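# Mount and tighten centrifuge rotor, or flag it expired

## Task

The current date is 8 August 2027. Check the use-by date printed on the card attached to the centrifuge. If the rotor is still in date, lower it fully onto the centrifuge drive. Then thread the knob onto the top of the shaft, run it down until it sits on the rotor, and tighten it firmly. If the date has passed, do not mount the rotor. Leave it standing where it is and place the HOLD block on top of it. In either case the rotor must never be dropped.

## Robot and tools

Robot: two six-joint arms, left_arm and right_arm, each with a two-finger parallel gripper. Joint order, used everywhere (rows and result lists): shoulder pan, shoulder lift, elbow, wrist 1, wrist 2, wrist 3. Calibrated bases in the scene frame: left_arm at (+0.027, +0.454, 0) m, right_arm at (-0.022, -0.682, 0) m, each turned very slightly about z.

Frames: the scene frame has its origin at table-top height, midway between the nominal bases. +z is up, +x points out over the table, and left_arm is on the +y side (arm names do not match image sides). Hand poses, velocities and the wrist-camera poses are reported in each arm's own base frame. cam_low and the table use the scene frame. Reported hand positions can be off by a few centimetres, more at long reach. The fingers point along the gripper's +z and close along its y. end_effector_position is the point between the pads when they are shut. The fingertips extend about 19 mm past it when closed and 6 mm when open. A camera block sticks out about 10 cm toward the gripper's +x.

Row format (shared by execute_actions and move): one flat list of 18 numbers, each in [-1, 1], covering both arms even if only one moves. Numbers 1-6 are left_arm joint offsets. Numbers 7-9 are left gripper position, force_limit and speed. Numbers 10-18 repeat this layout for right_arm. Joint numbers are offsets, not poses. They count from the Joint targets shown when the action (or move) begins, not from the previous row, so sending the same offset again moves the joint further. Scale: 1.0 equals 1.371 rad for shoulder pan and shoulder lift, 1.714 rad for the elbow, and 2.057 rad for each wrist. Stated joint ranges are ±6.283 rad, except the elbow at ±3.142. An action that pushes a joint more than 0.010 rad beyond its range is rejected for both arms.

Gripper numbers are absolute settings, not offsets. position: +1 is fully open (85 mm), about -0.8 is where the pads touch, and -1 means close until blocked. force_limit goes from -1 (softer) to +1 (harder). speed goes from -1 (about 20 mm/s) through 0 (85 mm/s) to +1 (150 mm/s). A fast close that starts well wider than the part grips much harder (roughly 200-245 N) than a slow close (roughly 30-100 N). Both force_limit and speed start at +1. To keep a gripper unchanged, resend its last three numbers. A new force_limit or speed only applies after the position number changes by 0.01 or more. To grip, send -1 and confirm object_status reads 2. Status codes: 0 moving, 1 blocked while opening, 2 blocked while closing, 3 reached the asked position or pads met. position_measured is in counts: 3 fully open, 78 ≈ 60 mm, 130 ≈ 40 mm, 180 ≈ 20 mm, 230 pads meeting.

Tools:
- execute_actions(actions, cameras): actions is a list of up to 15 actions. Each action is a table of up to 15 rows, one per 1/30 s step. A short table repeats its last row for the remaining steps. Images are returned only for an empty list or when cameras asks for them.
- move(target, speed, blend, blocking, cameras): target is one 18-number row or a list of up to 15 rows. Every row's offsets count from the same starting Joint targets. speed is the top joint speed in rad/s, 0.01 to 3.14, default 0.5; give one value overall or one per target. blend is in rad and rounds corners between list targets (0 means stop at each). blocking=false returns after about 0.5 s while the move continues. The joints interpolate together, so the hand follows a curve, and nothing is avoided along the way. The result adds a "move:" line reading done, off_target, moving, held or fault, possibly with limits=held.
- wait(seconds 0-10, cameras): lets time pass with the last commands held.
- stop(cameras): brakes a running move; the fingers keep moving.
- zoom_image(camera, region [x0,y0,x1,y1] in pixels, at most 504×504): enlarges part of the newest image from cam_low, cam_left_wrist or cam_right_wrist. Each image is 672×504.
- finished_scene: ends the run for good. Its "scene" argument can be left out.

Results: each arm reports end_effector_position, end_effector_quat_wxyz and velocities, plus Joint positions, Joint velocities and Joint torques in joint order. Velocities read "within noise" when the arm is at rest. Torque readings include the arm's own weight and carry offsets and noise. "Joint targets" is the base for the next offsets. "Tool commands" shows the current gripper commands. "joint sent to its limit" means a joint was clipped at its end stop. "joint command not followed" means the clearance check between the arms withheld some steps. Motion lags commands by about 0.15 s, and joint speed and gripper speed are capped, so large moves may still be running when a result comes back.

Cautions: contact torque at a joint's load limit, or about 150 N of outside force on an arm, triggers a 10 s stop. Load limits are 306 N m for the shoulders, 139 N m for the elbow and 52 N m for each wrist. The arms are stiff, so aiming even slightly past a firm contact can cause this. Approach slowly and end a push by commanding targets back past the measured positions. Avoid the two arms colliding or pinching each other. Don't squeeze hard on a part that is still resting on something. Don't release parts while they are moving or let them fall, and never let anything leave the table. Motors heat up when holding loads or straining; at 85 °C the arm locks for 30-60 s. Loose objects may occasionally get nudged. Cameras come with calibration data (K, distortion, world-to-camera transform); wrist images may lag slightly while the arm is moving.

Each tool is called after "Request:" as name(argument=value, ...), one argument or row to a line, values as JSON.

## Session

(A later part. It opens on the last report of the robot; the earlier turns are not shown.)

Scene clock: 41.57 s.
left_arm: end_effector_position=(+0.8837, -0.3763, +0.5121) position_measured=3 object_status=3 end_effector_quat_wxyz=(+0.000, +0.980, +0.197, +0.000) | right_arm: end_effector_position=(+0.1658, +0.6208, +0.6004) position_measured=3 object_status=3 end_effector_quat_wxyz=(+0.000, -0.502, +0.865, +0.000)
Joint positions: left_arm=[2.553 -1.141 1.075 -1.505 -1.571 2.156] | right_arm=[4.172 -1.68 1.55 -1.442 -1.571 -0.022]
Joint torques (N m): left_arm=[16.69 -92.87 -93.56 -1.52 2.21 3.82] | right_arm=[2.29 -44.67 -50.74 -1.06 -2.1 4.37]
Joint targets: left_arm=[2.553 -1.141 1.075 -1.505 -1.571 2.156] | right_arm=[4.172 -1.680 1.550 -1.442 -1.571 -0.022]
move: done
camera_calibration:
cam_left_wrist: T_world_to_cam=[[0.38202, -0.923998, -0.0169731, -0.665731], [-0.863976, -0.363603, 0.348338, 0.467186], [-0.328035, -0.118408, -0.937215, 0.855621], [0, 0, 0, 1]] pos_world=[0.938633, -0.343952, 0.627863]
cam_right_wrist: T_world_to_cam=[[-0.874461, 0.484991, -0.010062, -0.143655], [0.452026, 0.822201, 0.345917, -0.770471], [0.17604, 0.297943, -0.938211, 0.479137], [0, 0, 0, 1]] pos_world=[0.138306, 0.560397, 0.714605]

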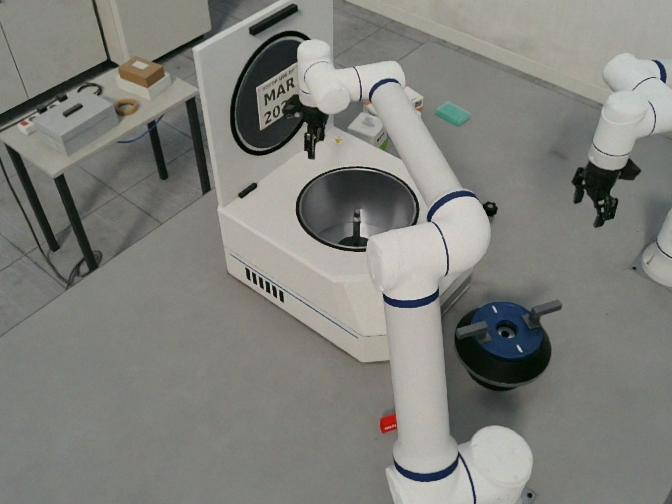

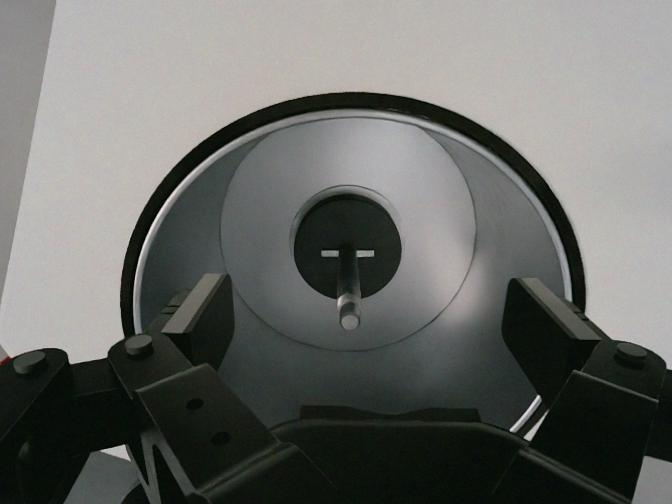

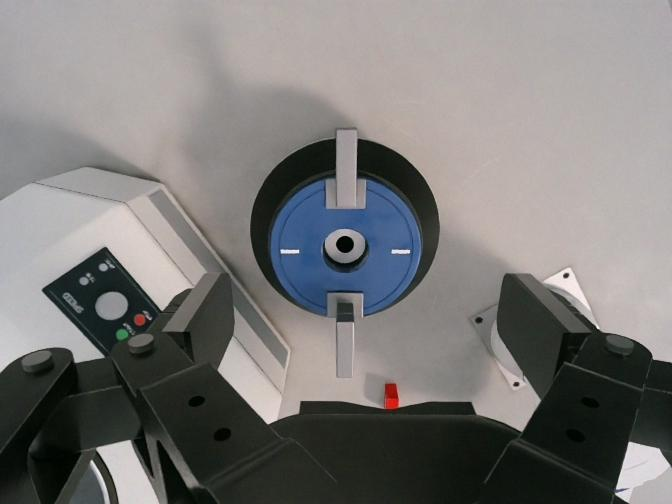

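Request:
zoom_image(
  camera="cam_left_wrist",
  region=[290, 180, 410, 340],
)

Request:
zoom_image(
  camera="cam_right_wrist",
  region=[265, 220, 345, 280],
)

Request:
zoom_image(
  camera="cam_right_wrist",
  region=[345, 220, 425, 280],
)

Request:
zoom_image(
  camera="cam_right_wrist",
  region=[300, 120, 400, 220],
)

Request:
zoom_image(
  camera="cam_right_wrist",
  region=[300, 280, 400, 390],
)

Request:
zoom_image(
  camera="cam_low",
  region=[440, 280, 580, 400],
)

Scaled by 3.150.

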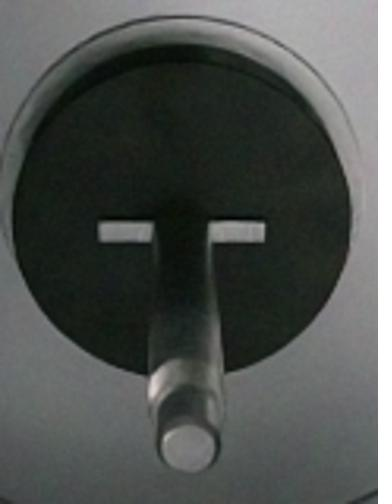

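Scaled by 6.300.

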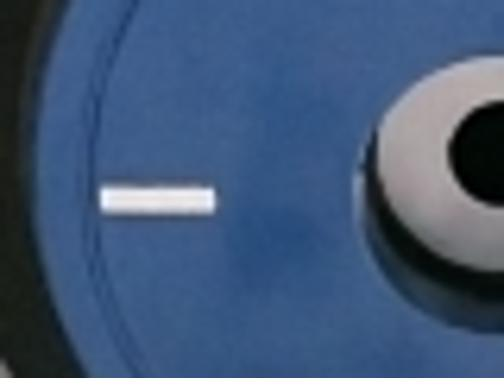

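Scaled by 6.300.

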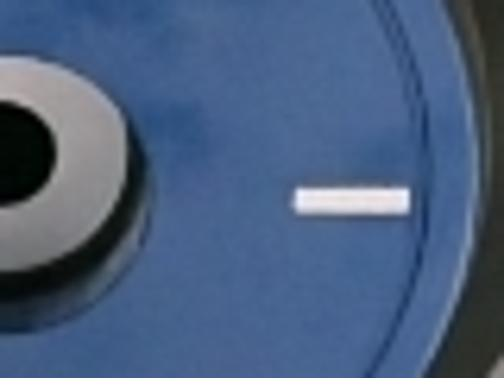

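Scaled by 5.040.

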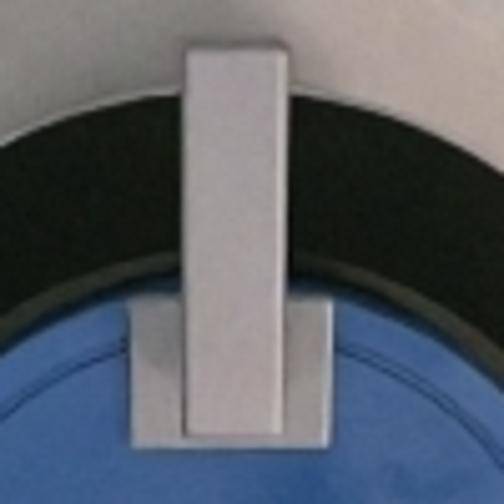

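Scaled by 4.582.

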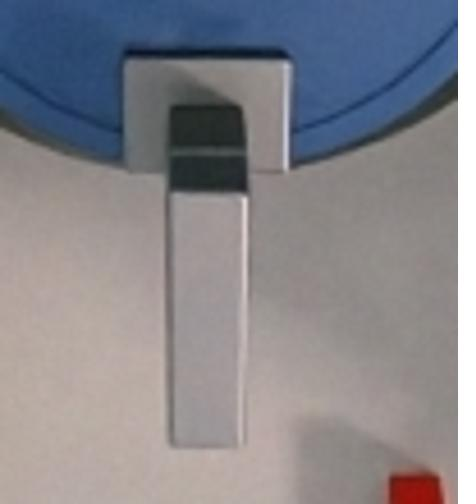

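Scaled by 3.600.

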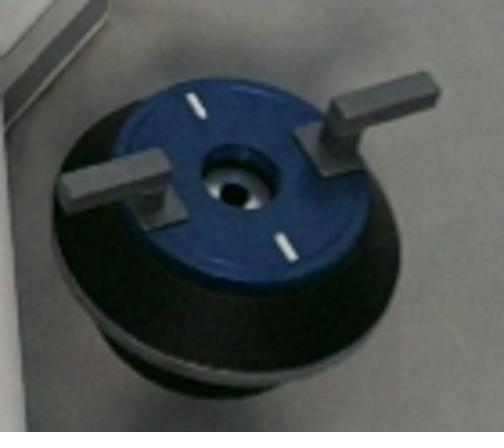

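Request:
move(
  target=[-0.5091, -0.7155, 0.7538, -0.1512, 0, -0.6286, 1, 1, 1, -0.0007, 0.0525, 0.2754, -0.2640, 0, -0.0005, 1, 1, 1],
  speed=0.7,
  cameras=["cam_left_wrist", "cam_right_wrist"],
)

Scene clock: 48.23 s.
left_arm: end_effector_position=(+0.2685, -0.2860, +0.3008) position_measured=3 object_status=3 end_effector_quat_wxyz=(+0.000, +0.879, +0.476, +0.000) | right_arm: end_effector_position=(+0.1665, +0.6209, +0.2998) position_measured=3 object_status=3 end_effector_quat_wxyz=(+0.000, -0.502, +0.865, +0.000)
Joint positions: left_arm=[1.855 -2.122 2.367 -1.816 -1.571 0.863] | right_arm=[4.171 -1.608 2.022 -1.985 -1.571 -0.023]
Joint torques (N m): left_arm=[-5.24 -17.51 -63.41 -6.18 2.08 -4.45] | right_arm=[-15.96 -26.24 -29.66 -11.37 -2.75 -4.74]
Joint targets: left_arm=[1.855 -2.122 2.367 -1.816 -1.571 0.863] | right_arm=[4.171 -1.608 2.022 -1.985 -1.571 -0.023]
move: done
camera_calibration:
cam_left_wrist: T_world_to_cam=[[0.83417, -0.55125, -0.0168082, -0.365774], [-0.511919, -0.785272, 0.348261, -0.173111], [-0.205178, -0.281905, -0.937247, 0.386796], [0, 0, 0, 1]] pos_world=[0.29586, -0.228533, 0.416663]
cam_right_wrist: T_world_to_cam=[[-0.874484, 0.48495, -0.0100229, -0.146065], [0.452179, 0.82252, 0.344957, -0.666851], [0.175531, 0.297127, -0.938565, 0.197682], [0, 0, 0, 1]] pos_world=[0.139105, 0.560596, 0.414109]
Images, in order (width x height): cam_left_wrist 672x504, cam_right_wrist 672x504.

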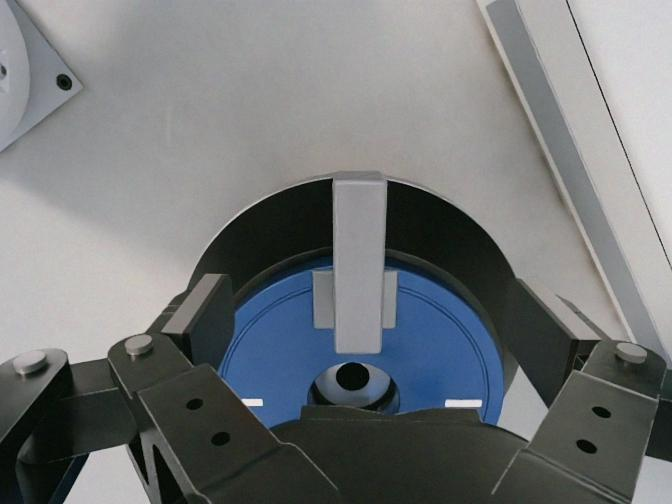

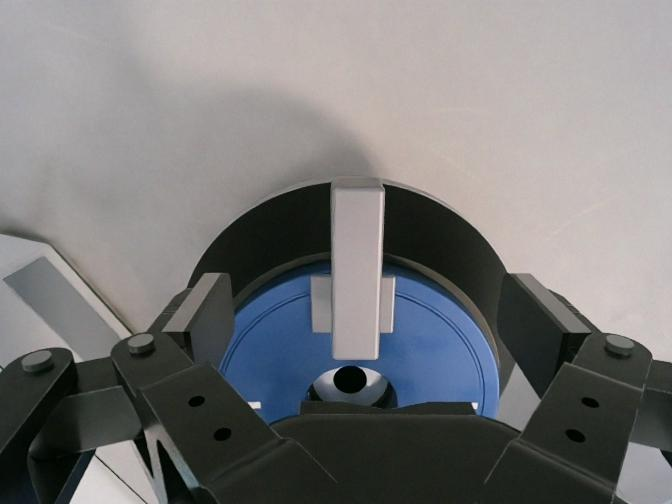

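Request:
move(
  target=[0, 0.0491, 0.0712, -0.0920, 0, 0, 1, 1, 1, 0, 0.0521, 0.0528, -0.0786, 0, 0, 1, 1, 1],
  speed=0.15,
  cameras=["cam_left_wrist", "cam_right_wrist"],
)

Scene clock: 50.20 s.
left_arm: end_effector_position=(+0.2685, -0.2860, +0.2195) position_measured=3 object_status=3 end_effector_quat_wxyz=(+0.000, +0.879, +0.476, +0.000) | right_arm: end_effector_position=(+0.1665, +0.6208, +0.2186) position_measured=3 object_status=3 end_effector_quat_wxyz=(+0.000, -0.502, +0.865, +0.000)
Joint positions: left_arm=[1.855 -2.055 2.489 -2.005 -1.571 0.863] | right_arm=[4.171 -1.536 2.113 -2.147 -1.571 -0.023]
Joint torques (N m): left_arm=[-6.63 9.68 -57.63 -6.02 2.15 -4.17] | right_arm=[-14.7 -28.84 -24.98 -11.5 -2.9 -4.62]
Joint targets: left_arm=[1.855 -2.055 2.489 -2.005 -1.571 0.863] | right_arm=[4.171 -1.536 2.113 -2.147 -1.571 -0.023]
move: done
camera_calibration:
cam_left_wrist: T_world_to_cam=[[0.834214, -0.551179, -0.0169857, -0.36694], [-0.511815, -0.785367, 0.348201, -0.144768], [-0.205261, -0.281781, -0.937266, 0.310571], [0, 0, 0, 1]] pos_world=[0.29576, -0.228433, 0.335263]
cam_right_wrist: T_world_to_cam=[[-0.874499, 0.484925, -0.00994932, -0.146927], [0.452229, 0.822606, 0.344685, -0.638678], [0.175331, 0.296928, -0.938666, 0.121693], [0, 0, 0, 1]] pos_world=[0.139004, 0.560495, 0.33291]
Images, in order (width x height): cam_left_wrist 672x504, cam_right_wrist 672x504.

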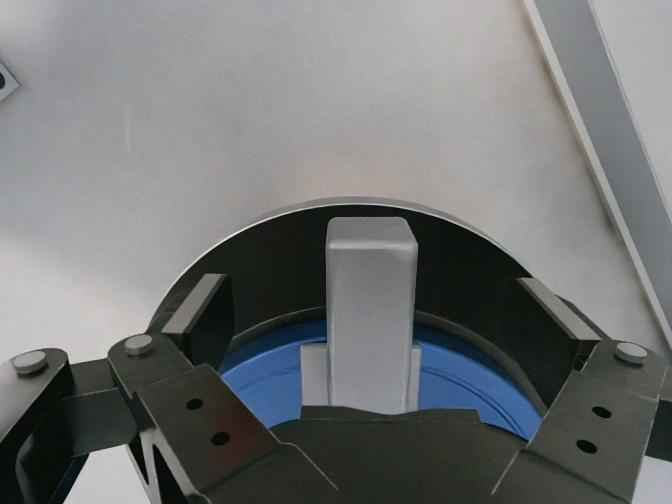

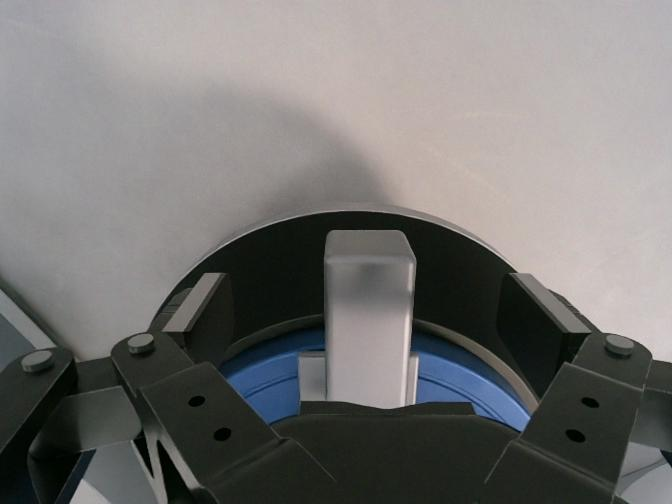

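Request:
zoom_image(
  camera="cam_left_wrist",
  region=[180, 190, 560, 430],
)

Request:
zoom_image(
  camera="cam_right_wrist",
  region=[180, 190, 560, 430],
)

Scaled by 1.326.

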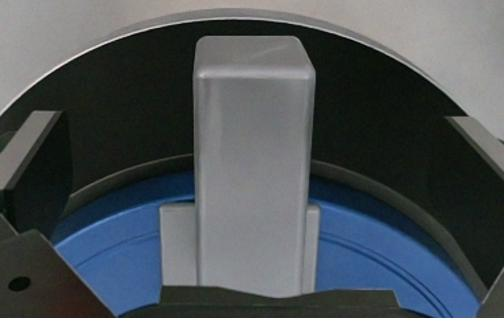

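Scaled by 1.326.

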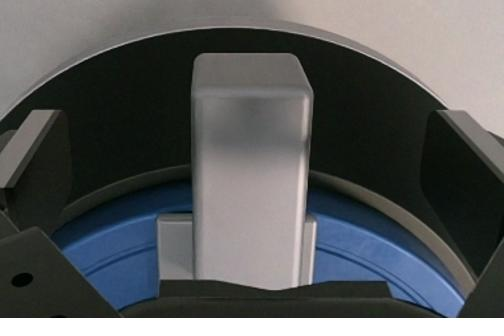

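Request:
move(
  target=[0, 0, 0, 0, 0, 0, -1, 0.1, -1, 0, 0, 0, 0, 0, 0, -1, 0.1, -1],
  cameras=["cam_left_wrist", "cam_right_wrist"],
)

Scene clock: 54.43 s.
left_arm: end_effector_position=(+0.2685, -0.2859, +0.2194) position_measured=172 object_status=0 end_effector_quat_wxyz=(+0.000, +0.879, +0.476, +0.000) | right_arm: end_effector_position=(+0.1665, +0.6208, +0.2185) position_measured=172 object_status=0 end_effector_quat_wxyz=(+0.000, -0.502, +0.865, +0.000)
Joint positions: left_arm=[1.855 -2.055 2.489 -2.005 -1.571 0.863] | right_arm=[4.171 -1.536 2.113 -2.147 -1.571 -0.023]
Joint torques (N m): left_arm=[-6.37 8.08 -59.57 -6.26 1.84 -2.64] | right_arm=[-11.78 -27.02 -26.04 -11.26 -0.94 -4.56]
Joint targets: left_arm=[1.855 -2.055 2.489 -2.005 -1.571 0.863] | right_arm=[4.171 -1.536 2.113 -2.147 -1.571 -0.023]
move: done
camera_calibration:
cam_left_wrist: T_world_to_cam=[[0.834214, -0.551179, -0.0169857, -0.366942], [-0.511815, -0.785367, 0.348201, -0.144733], [-0.205261, -0.281781, -0.937266, 0.310477], [0, 0, 0, 1]] pos_world=[0.29576, -0.228433, 0.335163]
cam_right_wrist: T_world_to_cam=[[-0.874506, 0.484911, -0.0100487, -0.146798], [0.452178, 0.822617, 0.344727, -0.638701], [0.175428, 0.296922, -0.938649, 0.121565], [0, 0, 0, 1]] pos_world=[0.139105, 0.560495, 0.332809]
Images, in order (width x height): cam_left_wrist 672x504, cam_right_wrist 672x504.

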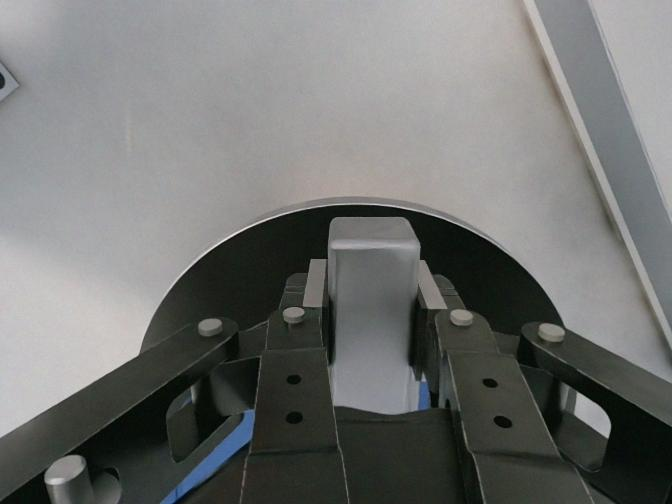

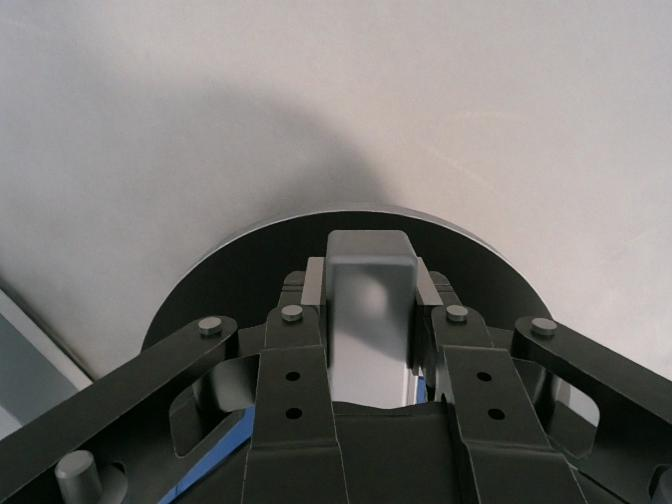

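Request:
wait(
  seconds=0.5,
  cameras=["cam_left_wrist", "cam_right_wrist"],
)

Scene clock: 55.00 s.
left_arm: end_effector_position=(+0.2685, -0.2859, +0.2194) position_measured=172 object_status=2 end_effector_quat_wxyz=(+0.000, +0.879, +0.476, +0.000) | right_arm: end_effector_position=(+0.1665, +0.6208, +0.2185) position_measured=172 object_status=2 end_effector_quat_wxyz=(+0.000, -0.502, +0.865, +0.000)
Joint positions: left_arm=[1.855 -2.055 2.489 -2.005 -1.571 0.863] | right_arm=[4.171 -1.536 2.113 -2.147 -1.571 -0.023]
Joint torques (N m): left_arm=[-4.04 14.13 -61.47 -5.05 1.82 -1.13] | right_arm=[-11.21 -28.25 -26.42 -10.97 1.58 -4.3]
Joint targets: left_arm=[1.855 -2.055 2.489 -2.005 -1.571 0.863] | right_arm=[4.171 -1.536 2.113 -2.147 -1.571 -0.023]
Tool commands: left_gripper/position=-1.0 left_gripper/force_limit=+0.1 left_gripper/speed=-1.0 right_gripper/position=-1.0 right_gripper/force_limit=+0.1 right_gripper/speed=-1.0
wait: 0.50 s; at rest by 0.10 s
camera_calibration:
cam_left_wrist: T_world_to_cam=[[0.834214, -0.551179, -0.0169857, -0.366942], [-0.511815, -0.785367, 0.348201, -0.144733], [-0.205261, -0.281781, -0.937266, 0.310477], [0, 0, 0, 1]] pos_world=[0.29576, -0.228433, 0.335163]
cam_right_wrist: T_world_to_cam=[[-0.874506, 0.484911, -0.0100487, -0.146798], [0.452178, 0.822617, 0.344727, -0.638701], [0.175428, 0.296922, -0.938649, 0.121565], [0, 0, 0, 1]] pos_world=[0.139105, 0.560495, 0.332809]
Images, in order (width x height): cam_left_wrist 672x504, cam_right_wrist 672x504.

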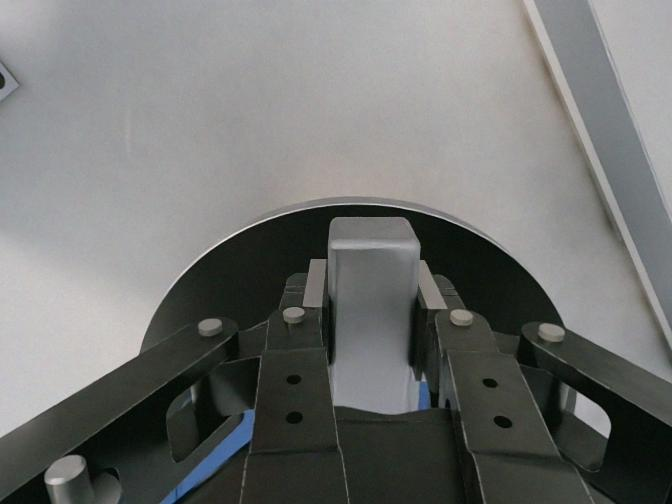

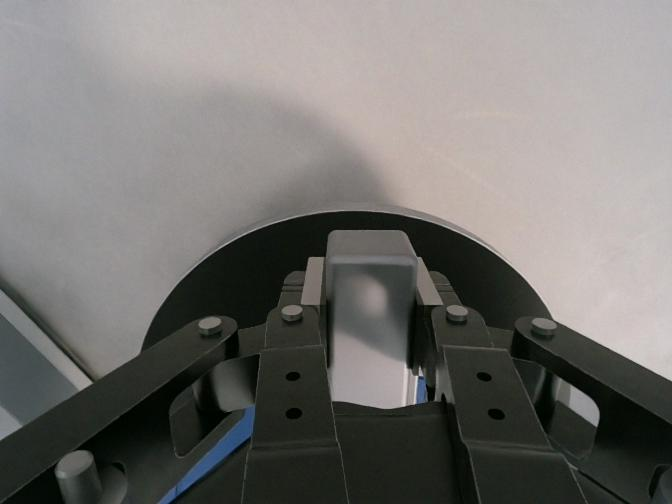

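Request:
move(
  target=[0, -0.02824, -0.03398, 0.04723, 0, 0, -1, 0.1, -1, 0, -0.02801, -0.02468, 0.03923, 0, 0, -1, 0.1, -1],
  speed=0.06,
  cameras=["all"],
)

Scene clock: 57.70 s.
left_arm: end_effector_position=(+0.2684, -0.2859, +0.2591) position_measured=172 object_status=2 end_effector_quat_wxyz=(+0.000, +0.879, +0.476, +0.000) | right_arm: end_effector_position=(+0.1665, +0.6207, +0.2584) position_measured=172 object_status=2 end_effector_quat_wxyz=(+0.000, -0.502, +0.865, +0.000)
Joint positions: left_arm=[1.855 -2.093 2.431 -1.908 -1.571 0.863] | right_arm=[4.171 -1.575 2.071 -2.067 -1.571 -0.023]
Joint torques (N m): left_arm=[4.41 -34.94 -109.94 -1.67 2.75 3.95] | right_arm=[-8.76 -65.18 -53.27 2.5 -2.92 -4.39]
Joint targets: left_arm=[1.855 -2.094 2.431 -1.908 -1.571 0.863] | right_arm=[4.171 -1.575 2.071 -2.066 -1.571 -0.023]
move: done
camera_calibration:
cam_left_wrist: T_world_to_cam=[[0.834213, -0.551176, -0.0171344, -0.366209], [-0.511776, -0.785404, 0.348175, -0.158602], [-0.205363, -0.281683, -0.937273, 0.347836], [0, 0, 0, 1]] pos_world=[0.29576, -0.228433, 0.374963]
cam_right_wrist: T_world_to_cam=[[-0.874492, 0.484937, -0.00998709, -0.146523], [0.4522, 0.822558, 0.344838, -0.652457], [0.17544, 0.297042, -0.938609, 0.159044], [0, 0, 0, 1]] pos_world=[0.139005, 0.560496, 0.372809]

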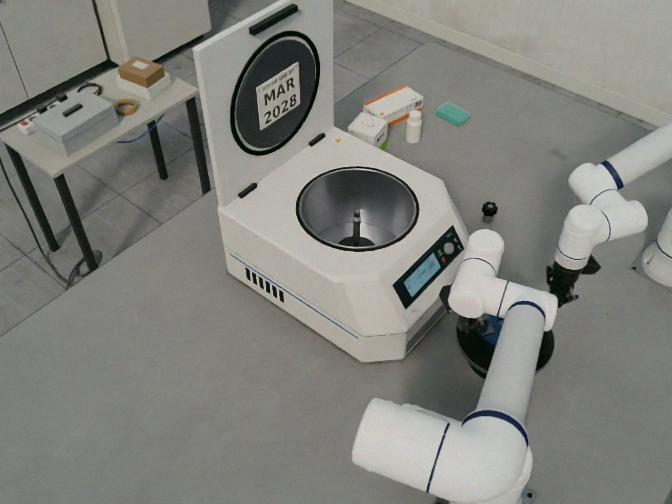

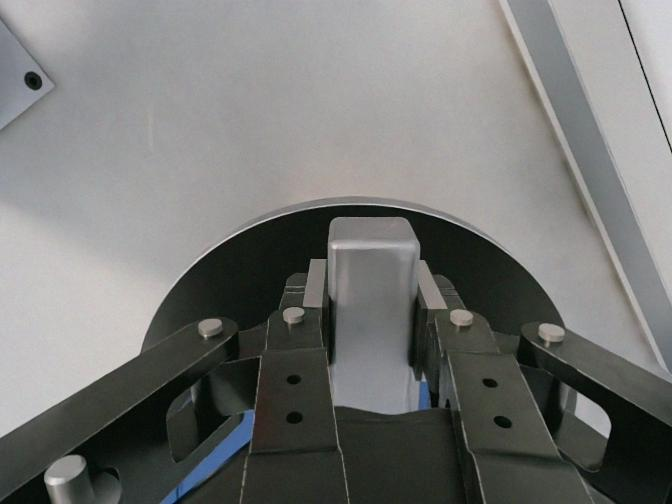

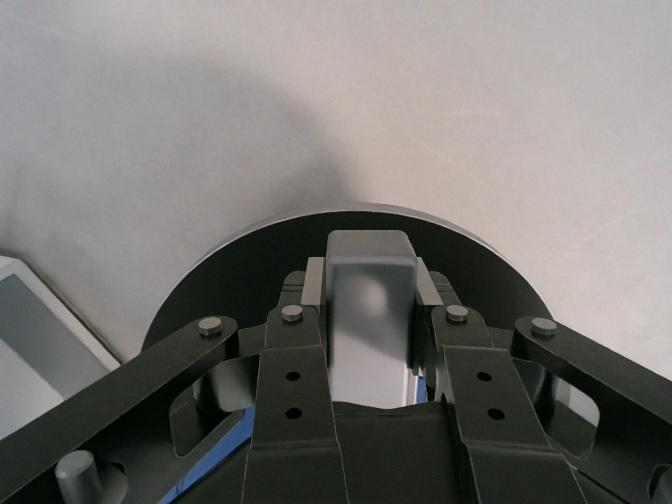

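Request:
move(
  target=[
    [0,-0.02341,-0.04498,0.05309,0,0,-1,0.1,-1, 0,-0.02859,-0.03483,0.04764,0,0,-1,0.1,-1],
    [0,-0.03851,-0.09201,0.10238,0,0,-1,0.1,-1, 0,-0.05091,-0.07252,0.09397,0,0,-1,0.1,-1],
    [0,-0.04537,-0.14119,0.14789,0,0,-1,0.1,-1, 0,-0.06710,-0.11371,0.13904,0,0,-1,0.1,-1],
    [0,-0.04391,-0.19253,0.18969,0,0,-1,0.1,-1, 0,-0.07695,-0.15834,0.18284,0,0,-1,0.1,-1],
    [0,-0.03844,-0.24387,0.22883,0,0,-1,0.1,-1, 0,-0.08177,-0.20443,0.22440,0,0,-1,0.1,-1],
    [0,-0.02757,-0.29586,0.26490,0,0,-1,0.1,-1, 0,-0.08104,-0.25263,0.26412,0,0,-1,0.1,-1],
  ],
  speed=0.15,
  blend=0.02,
  cameras=["all"],
)

Scene clock: 63.87 s.
left_arm: end_effector_position=(+0.2684, -0.2859, +0.5538) position_measured=172 object_status=2 end_effector_quat_wxyz=(+0.000, +0.879, +0.476, +0.000) | right_arm: end_effector_position=(+0.1666, +0.6209, +0.5537) position_measured=172 object_status=2 end_effector_quat_wxyz=(+0.000, -0.502, +0.865, +0.000)
Joint positions: left_arm=[1.855 -2.131 1.924 -1.363 -1.571 0.863] | right_arm=[4.171 -1.686 1.638 -1.523 -1.571 -0.023]
Joint torques (N m): left_arm=[14.87 -8.36 -122.08 -0.47 3.94 3.57] | right_arm=[-4.09 -48.59 -65.71 1.91 -0.87 -3.67]
Joint targets: left_arm=[1.855 -2.131 1.924 -1.363 -1.571 0.863] | right_arm=[4.171 -1.686 1.638 -1.523 -1.571 -0.023]
move: done
camera_calibration:
cam_left_wrist: T_world_to_cam=[[0.834231, -0.551152, -0.0170562, -0.361157], [-0.511786, -0.785419, 0.348127, -0.261099], [-0.205267, -0.281689, -0.937292, 0.624061], [0, 0, 0, 1]] pos_world=[0.29576, -0.228333, 0.669663]
cam_right_wrist: T_world_to_cam=[[-0.874512, 0.484899, -0.0100699, -0.143456], [0.452003, 0.822361, 0.345567, -0.75473], [0.175846, 0.297651, -0.93834, 0.435494], [0, 0, 0, 1]] pos_world=[0.139105, 0.560596, 0.668006]

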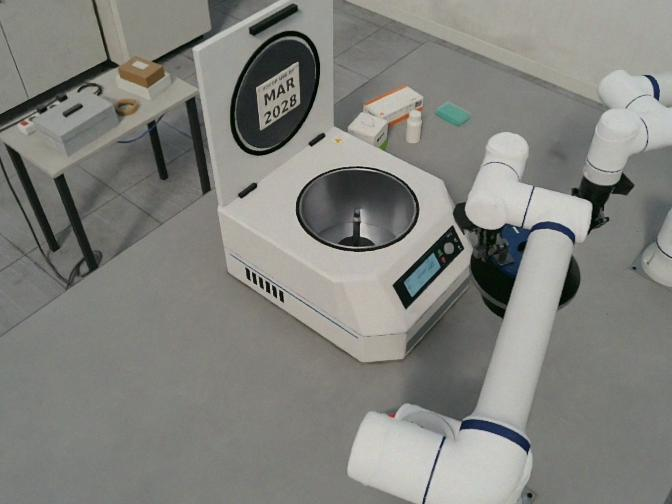

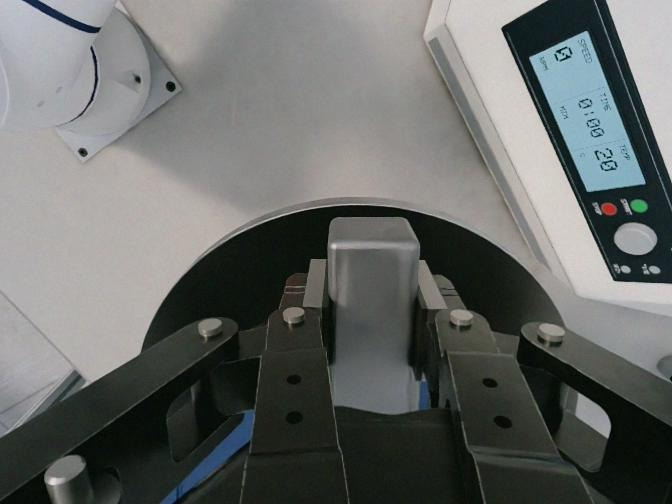

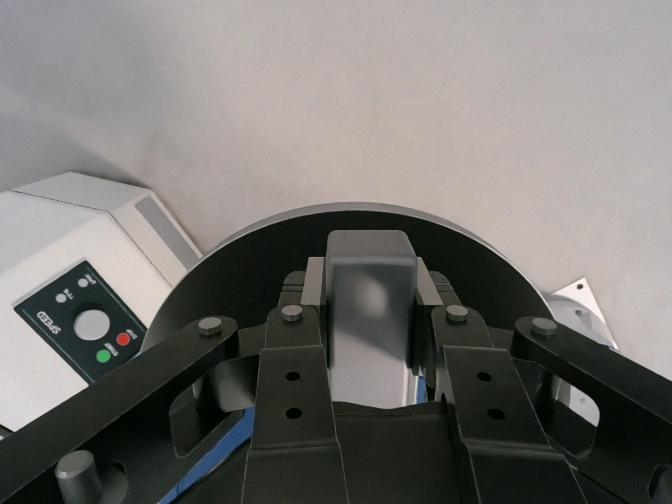

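Request:
move(
  target=[
    [0,-0.01087,0.05204,-0.03607,0,0,-1,0.1,-1, 0,-0.00080,0.04825,-0.03957,0,0,-1,0.1,-1],
    [0,-0.01634,0.10332,-0.07521,0,0,-1,0.1,-1, 0,0.00401,0.09428,-0.08114,0,0,-1,0.1,-1],
    [0,-0.01780,0.15467,-0.11702,0,0,-1,0.1,-1, 0,0.01386,0.13891,-0.12494,0,0,-1,0.1,-1],
    [0,-0.01094,0.20385,-0.16252,0,0,-1,0.1,-1, 0,0.03005,0.18010,-0.17000,0,0,-1,0.1,-1],
    [0,0.00416,0.25088,-0.21181,0,0,-1,0.1,-1, 0,0.05244,0.21785,-0.21633,0,0,-1,0.1,-1],
    [0,0.02757,0.29586,-0.26490,0,0,-1,0.1,-1, 0,0.08104,0.25263,-0.26412,0,0,-1,0.1,-1],
    [0,0.05602,0.32987,-0.31220,0,0,-1,0.1,-1, 0,0.10904,0.27684,-0.30321,0,0,-1,0.1,-1],
  ],
  speed=[0.16, 0.16, 0.16, 0.16, 0.16, 0.12, 0.04],
  blend=[0.02, 0.02, 0.02, 0.02, 0.02, 0.01, 0],
  cameras=["cam_low"],
)

Scene clock: 78.57 s.
left_arm: end_effector_position=(+0.2685, -0.2861, +0.2196) position_measured=172 object_status=2 end_effector_quat_wxyz=(+0.000, +0.879, +0.476, +0.000) | right_arm: end_effector_position=(+0.1667, +0.6211, +0.2191) position_measured=172 object_status=2 end_effector_quat_wxyz=(+0.000, -0.502, +0.865, +0.000)
Joint positions: left_arm=[1.855 -2.055 2.489 -2.005 -1.571 0.863] | right_arm=[4.171 -1.536 2.112 -2.146 -1.571 -0.023]
Joint torques (N m): left_arm=[4.34 12.54 -64.65 -8.41 -0.28 4.08] | right_arm=[1.94 -39.23 -43 -20.45 -0.76 -1.09]
Joint targets: left_arm=[1.855 -2.055 2.489 -2.005 -1.571 0.863] | right_arm=[4.171 -1.536 2.112 -2.147 -1.571 -0.023]
move: done
Images, in order (width x height): cam_low 672x504.

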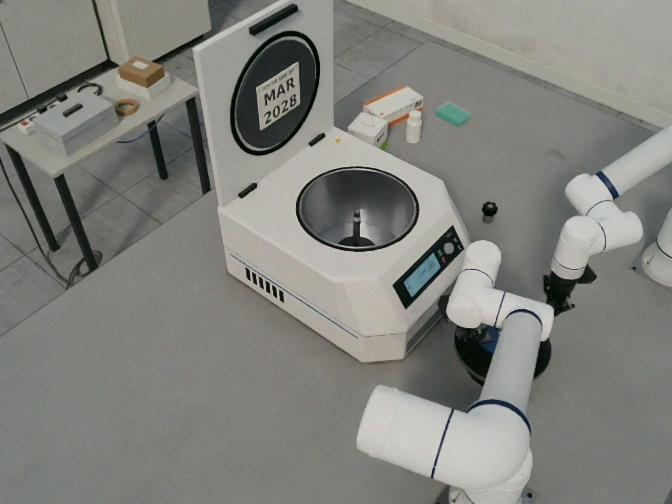

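Request:
move(
  target=[0, 0, 0, 0, 0, 0, -1, 0.1, -1, 0, 0, 0.00058, -0.0005, 0, 0, -1, 0.1, -1],
  speed=0.05,
  cameras=[],
)

Request:
move(
  target=[0, 0, 0, 0, 0, 0, 1, 0.1, -0.5, 0, 0, 0, 0, 0, 0, -1, 0.1, -1],
  speed=0.1,
  cameras=["cam_left_wrist", "cam_right_wrist"],
)

Scene clock: 80.57 s.
left_arm: end_effector_position=(+0.2685, -0.2860, +0.2193) position_measured=172 object_status=2 end_effector_quat_wxyz=(+0.000, +0.879, +0.476, +0.000) | right_arm: end_effector_position=(+0.1666, +0.6209, +0.2185) position_measured=172 object_status=2 end_effector_quat_wxyz=(+0.000, -0.502, +0.865, +0.000)
Joint positions: left_arm=[1.855 -2.055 2.489 -2.005 -1.571 0.863] | right_arm=[4.171 -1.536 2.113 -2.148 -1.571 -0.023]
Joint torques (N m): left_arm=[-1.43 22.09 -45.34 -5.97 1.85 4.2] | right_arm=[4.34 -32.62 -26.85 -18.58 -1.18 -0.39]
Joint targets: left_arm=[1.855 -2.055 2.489 -2.005 -1.571 0.863] | right_arm=[4.171 -1.536 2.113 -2.148 -1.571 -0.023]
move: done
No camera images: "cameras" was empty.

Scene clock: 82.07 s.
left_arm: end_effector_position=(+0.2685, -0.2860, +0.2193) position_measured=3 object_status=0 end_effector_quat_wxyz=(+0.000, +0.879, +0.476, +0.000) | right_arm: end_effector_position=(+0.1665, +0.6208, +0.2185) position_measured=172 object_status=2 end_effector_quat_wxyz=(+0.000, -0.502, +0.865, +0.000)
Joint positions: left_arm=[1.855 -2.055 2.489 -2.005 -1.571 0.863] | right_arm=[4.171 -1.536 2.113 -2.148 -1.571 -0.023]
Joint torques (N m): left_arm=[-0.27 -16.81 -84.94 -1.64 -0.4 3.58] | right_arm=[5.25 -30.47 -23.56 -0.14 -1.29 -0.17]
Joint targets: left_arm=[1.855 -2.055 2.489 -2.005 -1.571 0.863] | right_arm=[4.171 -1.536 2.113 -2.148 -1.571 -0.023]
move: done
camera_calibration:
cam_left_wrist: T_world_to_cam=[[0.83422, -0.551166, -0.0171084, -0.36704], [-0.5118, -0.785442, 0.348053, -0.144698], [-0.205273, -0.281597, -0.937319, 0.310439], [0, 0, 0, 1]] pos_world=[0.29586, -0.228533, 0.335063]
cam_right_wrist: T_world_to_cam=[[-0.874511, 0.484903, -0.00998219, -0.146815], [0.45209, 0.82244, 0.345263, -0.638769], [0.175629, 0.297423, -0.938453, 0.121189], [0, 0, 0, 1]] pos_world=[0.139105, 0.560496, 0.332808]
Images, in order (width x height): cam_left_wrist 672x504, cam_right_wrist 672x504.

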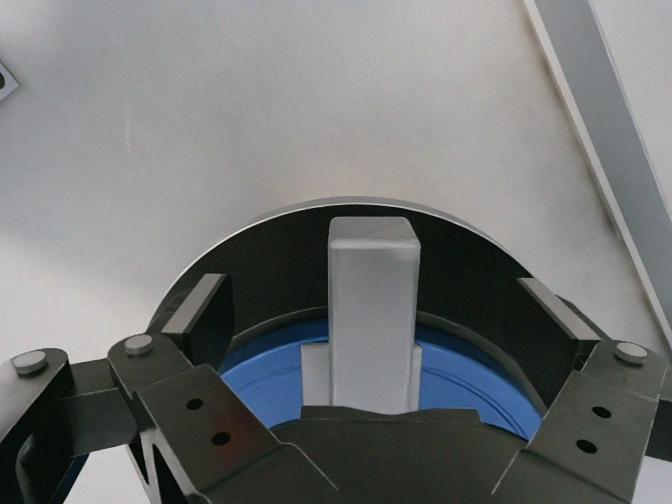

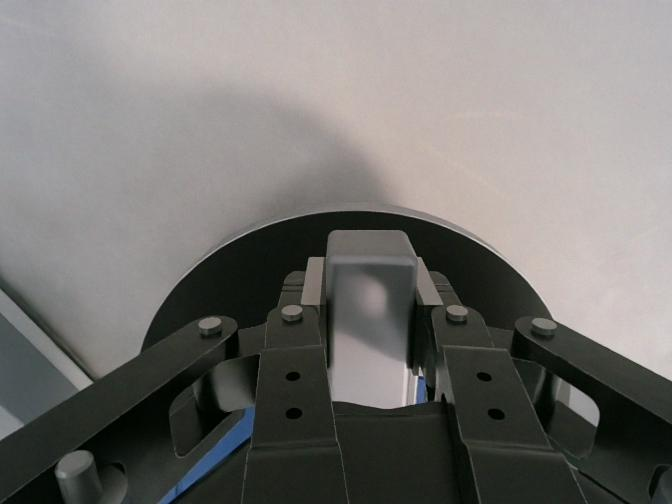

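Request:
move(
  target=[
    [0,-0.06674,-0.12596,0.14959,0,0,1,0.1,-0.5, 0,0,0,0,0,0,-1,0.1,-1],
    [0,-0.0558,-0.3298,0.3121,0,0,1,0.1,-0.5, 0,0,0,0,0,0,-1,0.1,-1],
    [-0.4662,0.1814,-0.9808,0.2535,0.4429,0.1323,1,0.1,-0.5, 0,0,0,0,0,0,-1,0.1,-1],
  ],
  speed=[0.5, 0.8, 1.2],
  blend=[0.08, 0.15, 0],
  cameras=["cam_low"],
)

Scene clock: 85.00 s.
left_arm: end_effector_position=(+0.2424, -0.4878, +1.2597) position_measured=3 object_status=3 end_effector_quat_wxyz=(+0.517, +0.798, +0.226, +0.212) | right_arm: end_effector_position=(+0.1665, +0.6208, +0.2185) position_measured=172 object_status=2 end_effector_quat_wxyz=(+0.000, -0.502, +0.865, +0.000)
Joint positions: left_arm=[1.216 -1.806 0.808 -1.483 -0.66 1.135] | right_arm=[4.171 -1.536 2.113 -2.148 -1.571 -0.023]
Joint torques (N m): left_arm=[-2.14 5.89 -57.09 -5.91 3.96 4.35] | right_arm=[6.46 -31.05 -23.32 0.05 -1.91 1.01]
Joint targets: left_arm=[1.216 -1.806 0.808 -1.484 -0.660 1.135] | right_arm=[4.171 -1.536 2.113 -2.148 -1.571 -0.023]
move: done
Images, in order (width x height): cam_low 672x504.

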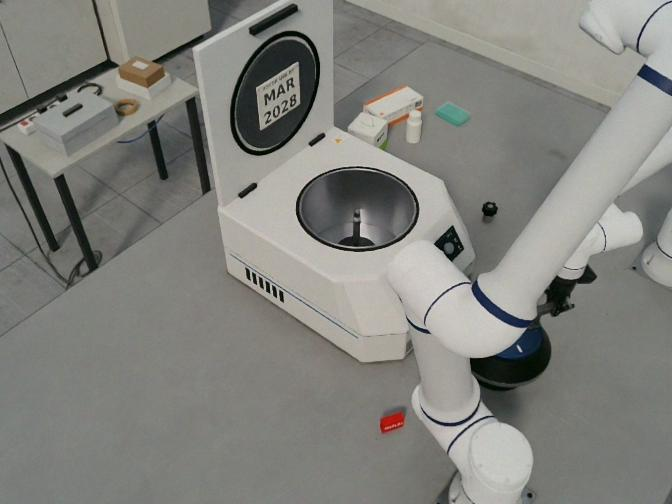

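Request:
move(
  target=[-0.6913, 0.3517, -0.965, -0.0869, 0.6568, 0.1961, 1, 0.1, -0.5, 0,0,0,0,0,0,-1,0.1,-1],
  speed=1.2,
  cameras=["cam_low"],
)

Scene clock: 87.23 s.
left_arm: end_effector_position=(+0.4729, -0.2762, +1.2390) position_measured=3 object_status=3 end_effector_quat_wxyz=(+0.541, +0.632, +0.551, +0.064) | right_arm: end_effector_position=(+0.1665, +0.6208, +0.2185) position_measured=172 object_status=2 end_effector_quat_wxyz=(+0.000, -0.502, +0.865, +0.000)
Joint positions: left_arm=[0.268 -1.323 -0.846 -1.662 0.691 1.538] | right_arm=[4.171 -1.536 2.113 -2.148 -1.571 -0.023]
Joint torques (N m): left_arm=[-5.25 25.25 32.73 1.07 2.35 4.62] | right_arm=[5.09 -29.81 -23.52 0.05 -2.42 1.51]
Joint targets: left_arm=[0.268 -1.323 -0.847 -1.662 0.692 1.538] | right_arm=[4.171 -1.536 2.113 -2.148 -1.571 -0.023]
move: done
Images, in order (width x height): cam_low 672x504.

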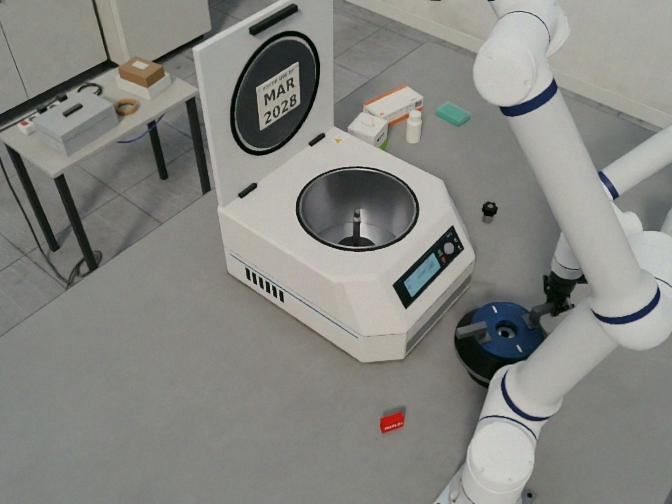

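Request:
move(
  target=[
    [-0.45011,0.22823,-0.62818,-0.05668,0.42722,0.12795,1,0.1,-0.5,0,0,0,0,0,0,-1,0.1,-1],
    [-0.45011,0.24458,-0.79329,0.0700,0.42722,0.12795,1,0.1,-0.5,0,0,0,0,0,0,-1,0.1,-1],
  ],
  speed=[1.0, 0.5],
  blend=[0.1, 0],
  cameras=["all"],
)

Scene clock: 89.97 s.
left_arm: end_effector_position=(+0.2676, -0.2866, +0.3986) position_measured=3 object_status=3 end_effector_quat_wxyz=(+0.000, +0.880, +0.475, +0.000) | right_arm: end_effector_position=(+0.1665, +0.6208, +0.2185) position_measured=172 object_status=2 end_effector_quat_wxyz=(+0.000, -0.502, +0.865, +0.000)
Joint positions: left_arm=[-0.35 -0.988 -2.206 -1.518 1.57 1.801] | right_arm=[4.171 -1.536 2.113 -2.148 -1.571 -0.023]
Joint torques (N m): left_arm=[-7.73 17.98 67.92 6.66 3.81 4.62] | right_arm=[5.71 -30.69 -23.19 0.07 -2.67 2.34]
Joint targets: left_arm=[-0.350 -0.988 -2.207 -1.518 1.570 1.801] | right_arm=[4.171 -1.536 2.113 -2.148 -1.571 -0.023]
move: done
camera_calibration:
cam_left_wrist: T_world_to_cam=[[0.833116, -0.552831, -0.0171994, -0.363647], [-0.513201, -0.784242, 0.348696, -0.207626], [-0.206258, -0.281677, -0.937078, 0.478315], [0, 0, 0, 1]] pos_world=[0.295062, -0.229134, 0.514363]
cam_right_wrist: T_world_to_cam=[[-0.874511, 0.484903, -0.00998219, -0.146815], [0.45209, 0.82244, 0.345263, -0.638769], [0.175629, 0.297423, -0.938453, 0.121189], [0, 0, 0, 1]] pos_world=[0.139105, 0.560496, 0.332808]

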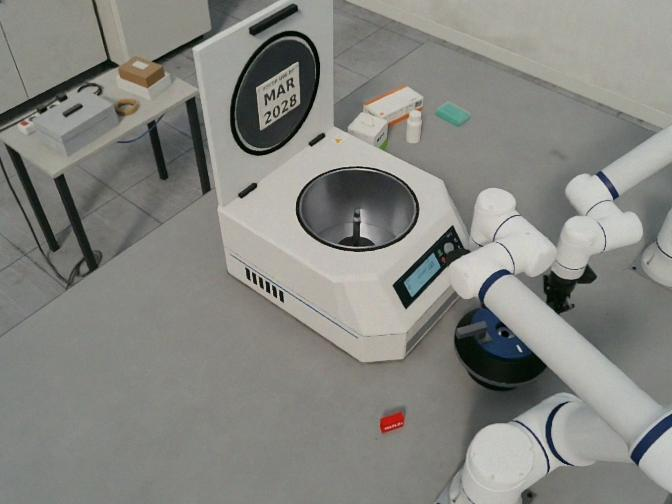

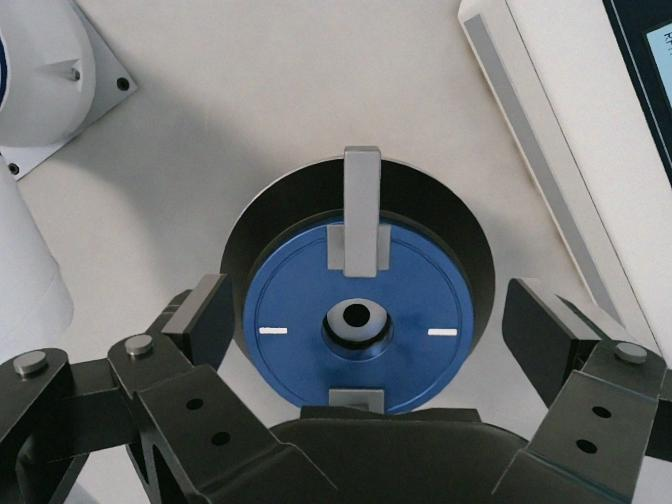

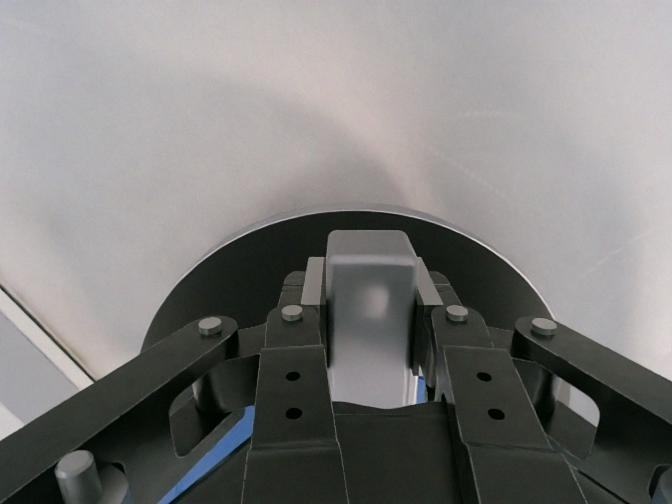

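Request:
zoom_image(
  camera="cam_left_wrist",
  region=[250, 290, 350, 360],
)

Request:
zoom_image(
  camera="cam_left_wrist",
  region=[350, 290, 470, 360],
)

Request:
zoom_image(
  camera="cam_left_wrist",
  region=[310, 130, 410, 290],
)

Scaled by 5.040.

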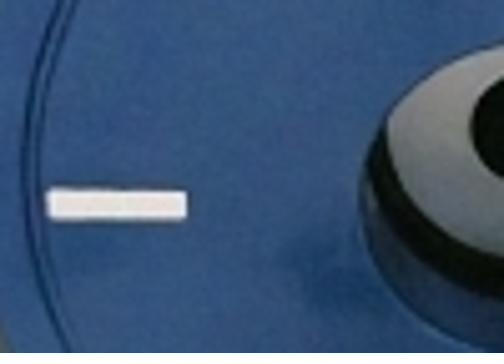

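Scaled by 4.200.

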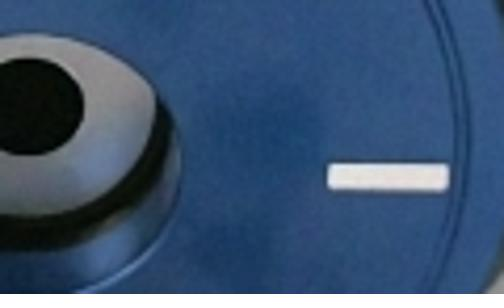

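Scaled by 3.150.

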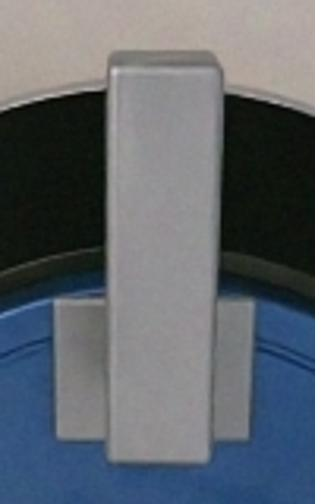

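Request:
move(
  target=[0.0018,-0.0298,-0.0917,0.0966,0.0004,0.0025,1,0.1,-0.5,0,0,0,0,0,0,-1,0.1,-1],
  speed=0.3,
  cameras=["cam_left_wrist"],
)

Request:
zoom_image(
  camera="cam_left_wrist",
  region=[300, 160, 420, 280],
)

Request:
zoom_image(
  camera="cam_left_wrist",
  region=[300, 270, 420, 390],
)

Scene clock: 93.23 s.
left_arm: end_effector_position=(+0.2724, -0.2872, +0.3005) position_measured=3 object_status=3 end_effector_quat_wxyz=(+0.000, +0.881, +0.474, +0.000) | right_arm: end_effector_position=(+0.1665, +0.6208, +0.2185) position_measured=172 object_status=2 end_effector_quat_wxyz=(+0.000, -0.502, +0.865, +0.000)
Joint positions: left_arm=[-0.347 -1.029 -2.364 -1.32 1.571 1.807] | right_arm=[4.171 -1.536 2.113 -2.148 -1.571 -0.023]
Joint torques (N m): left_arm=[18.61 -11.53 63.99 7.04 3.68 4.31] | right_arm=[5.69 -30.1 -23.28 -0.02 -2.82 2.72]
Joint targets: left_arm=[-0.347 -1.029 -2.364 -1.320 1.571 1.807] | right_arm=[4.171 -1.536 2.113 -2.148 -1.571 -0.023]
move: done
camera_calibration:
cam_left_wrist: T_world_to_cam=[[0.831658, -0.555036, -0.0167132, -0.370133], [-0.515601, -0.783043, 0.347848, -0.170184], [-0.206155, -0.280673, -0.937402, 0.387509], [0, 0, 0, 1]] pos_world=[0.299964, -0.229936, 0.416264]
Images, in order (width x height): cam_left_wrist 672x504.

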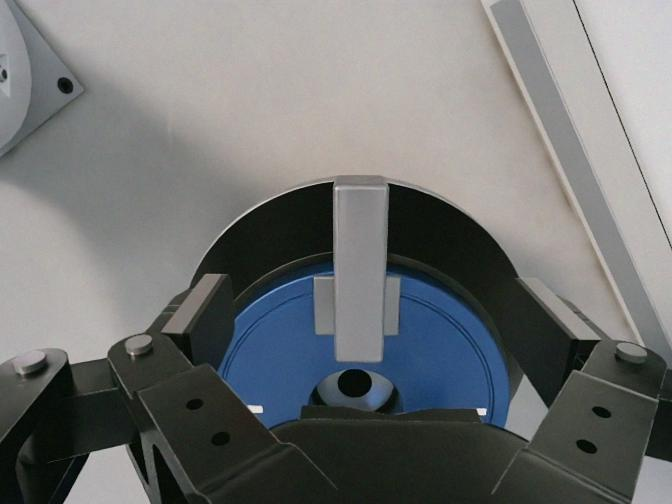

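Scaled by 4.200.

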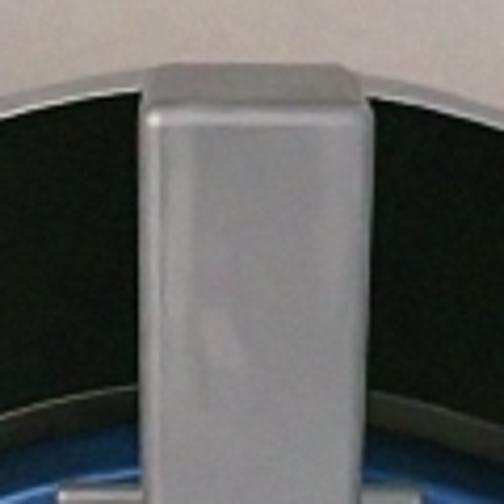

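Scaled by 4.200.

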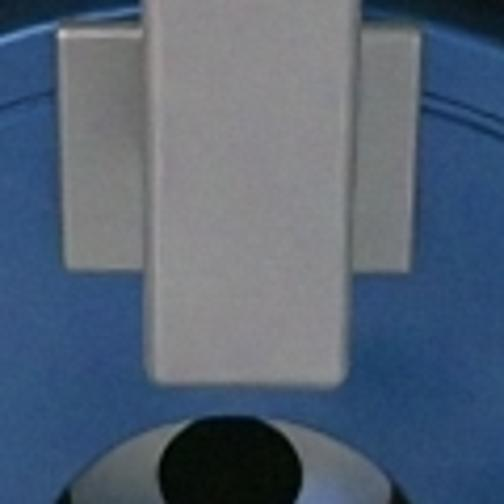

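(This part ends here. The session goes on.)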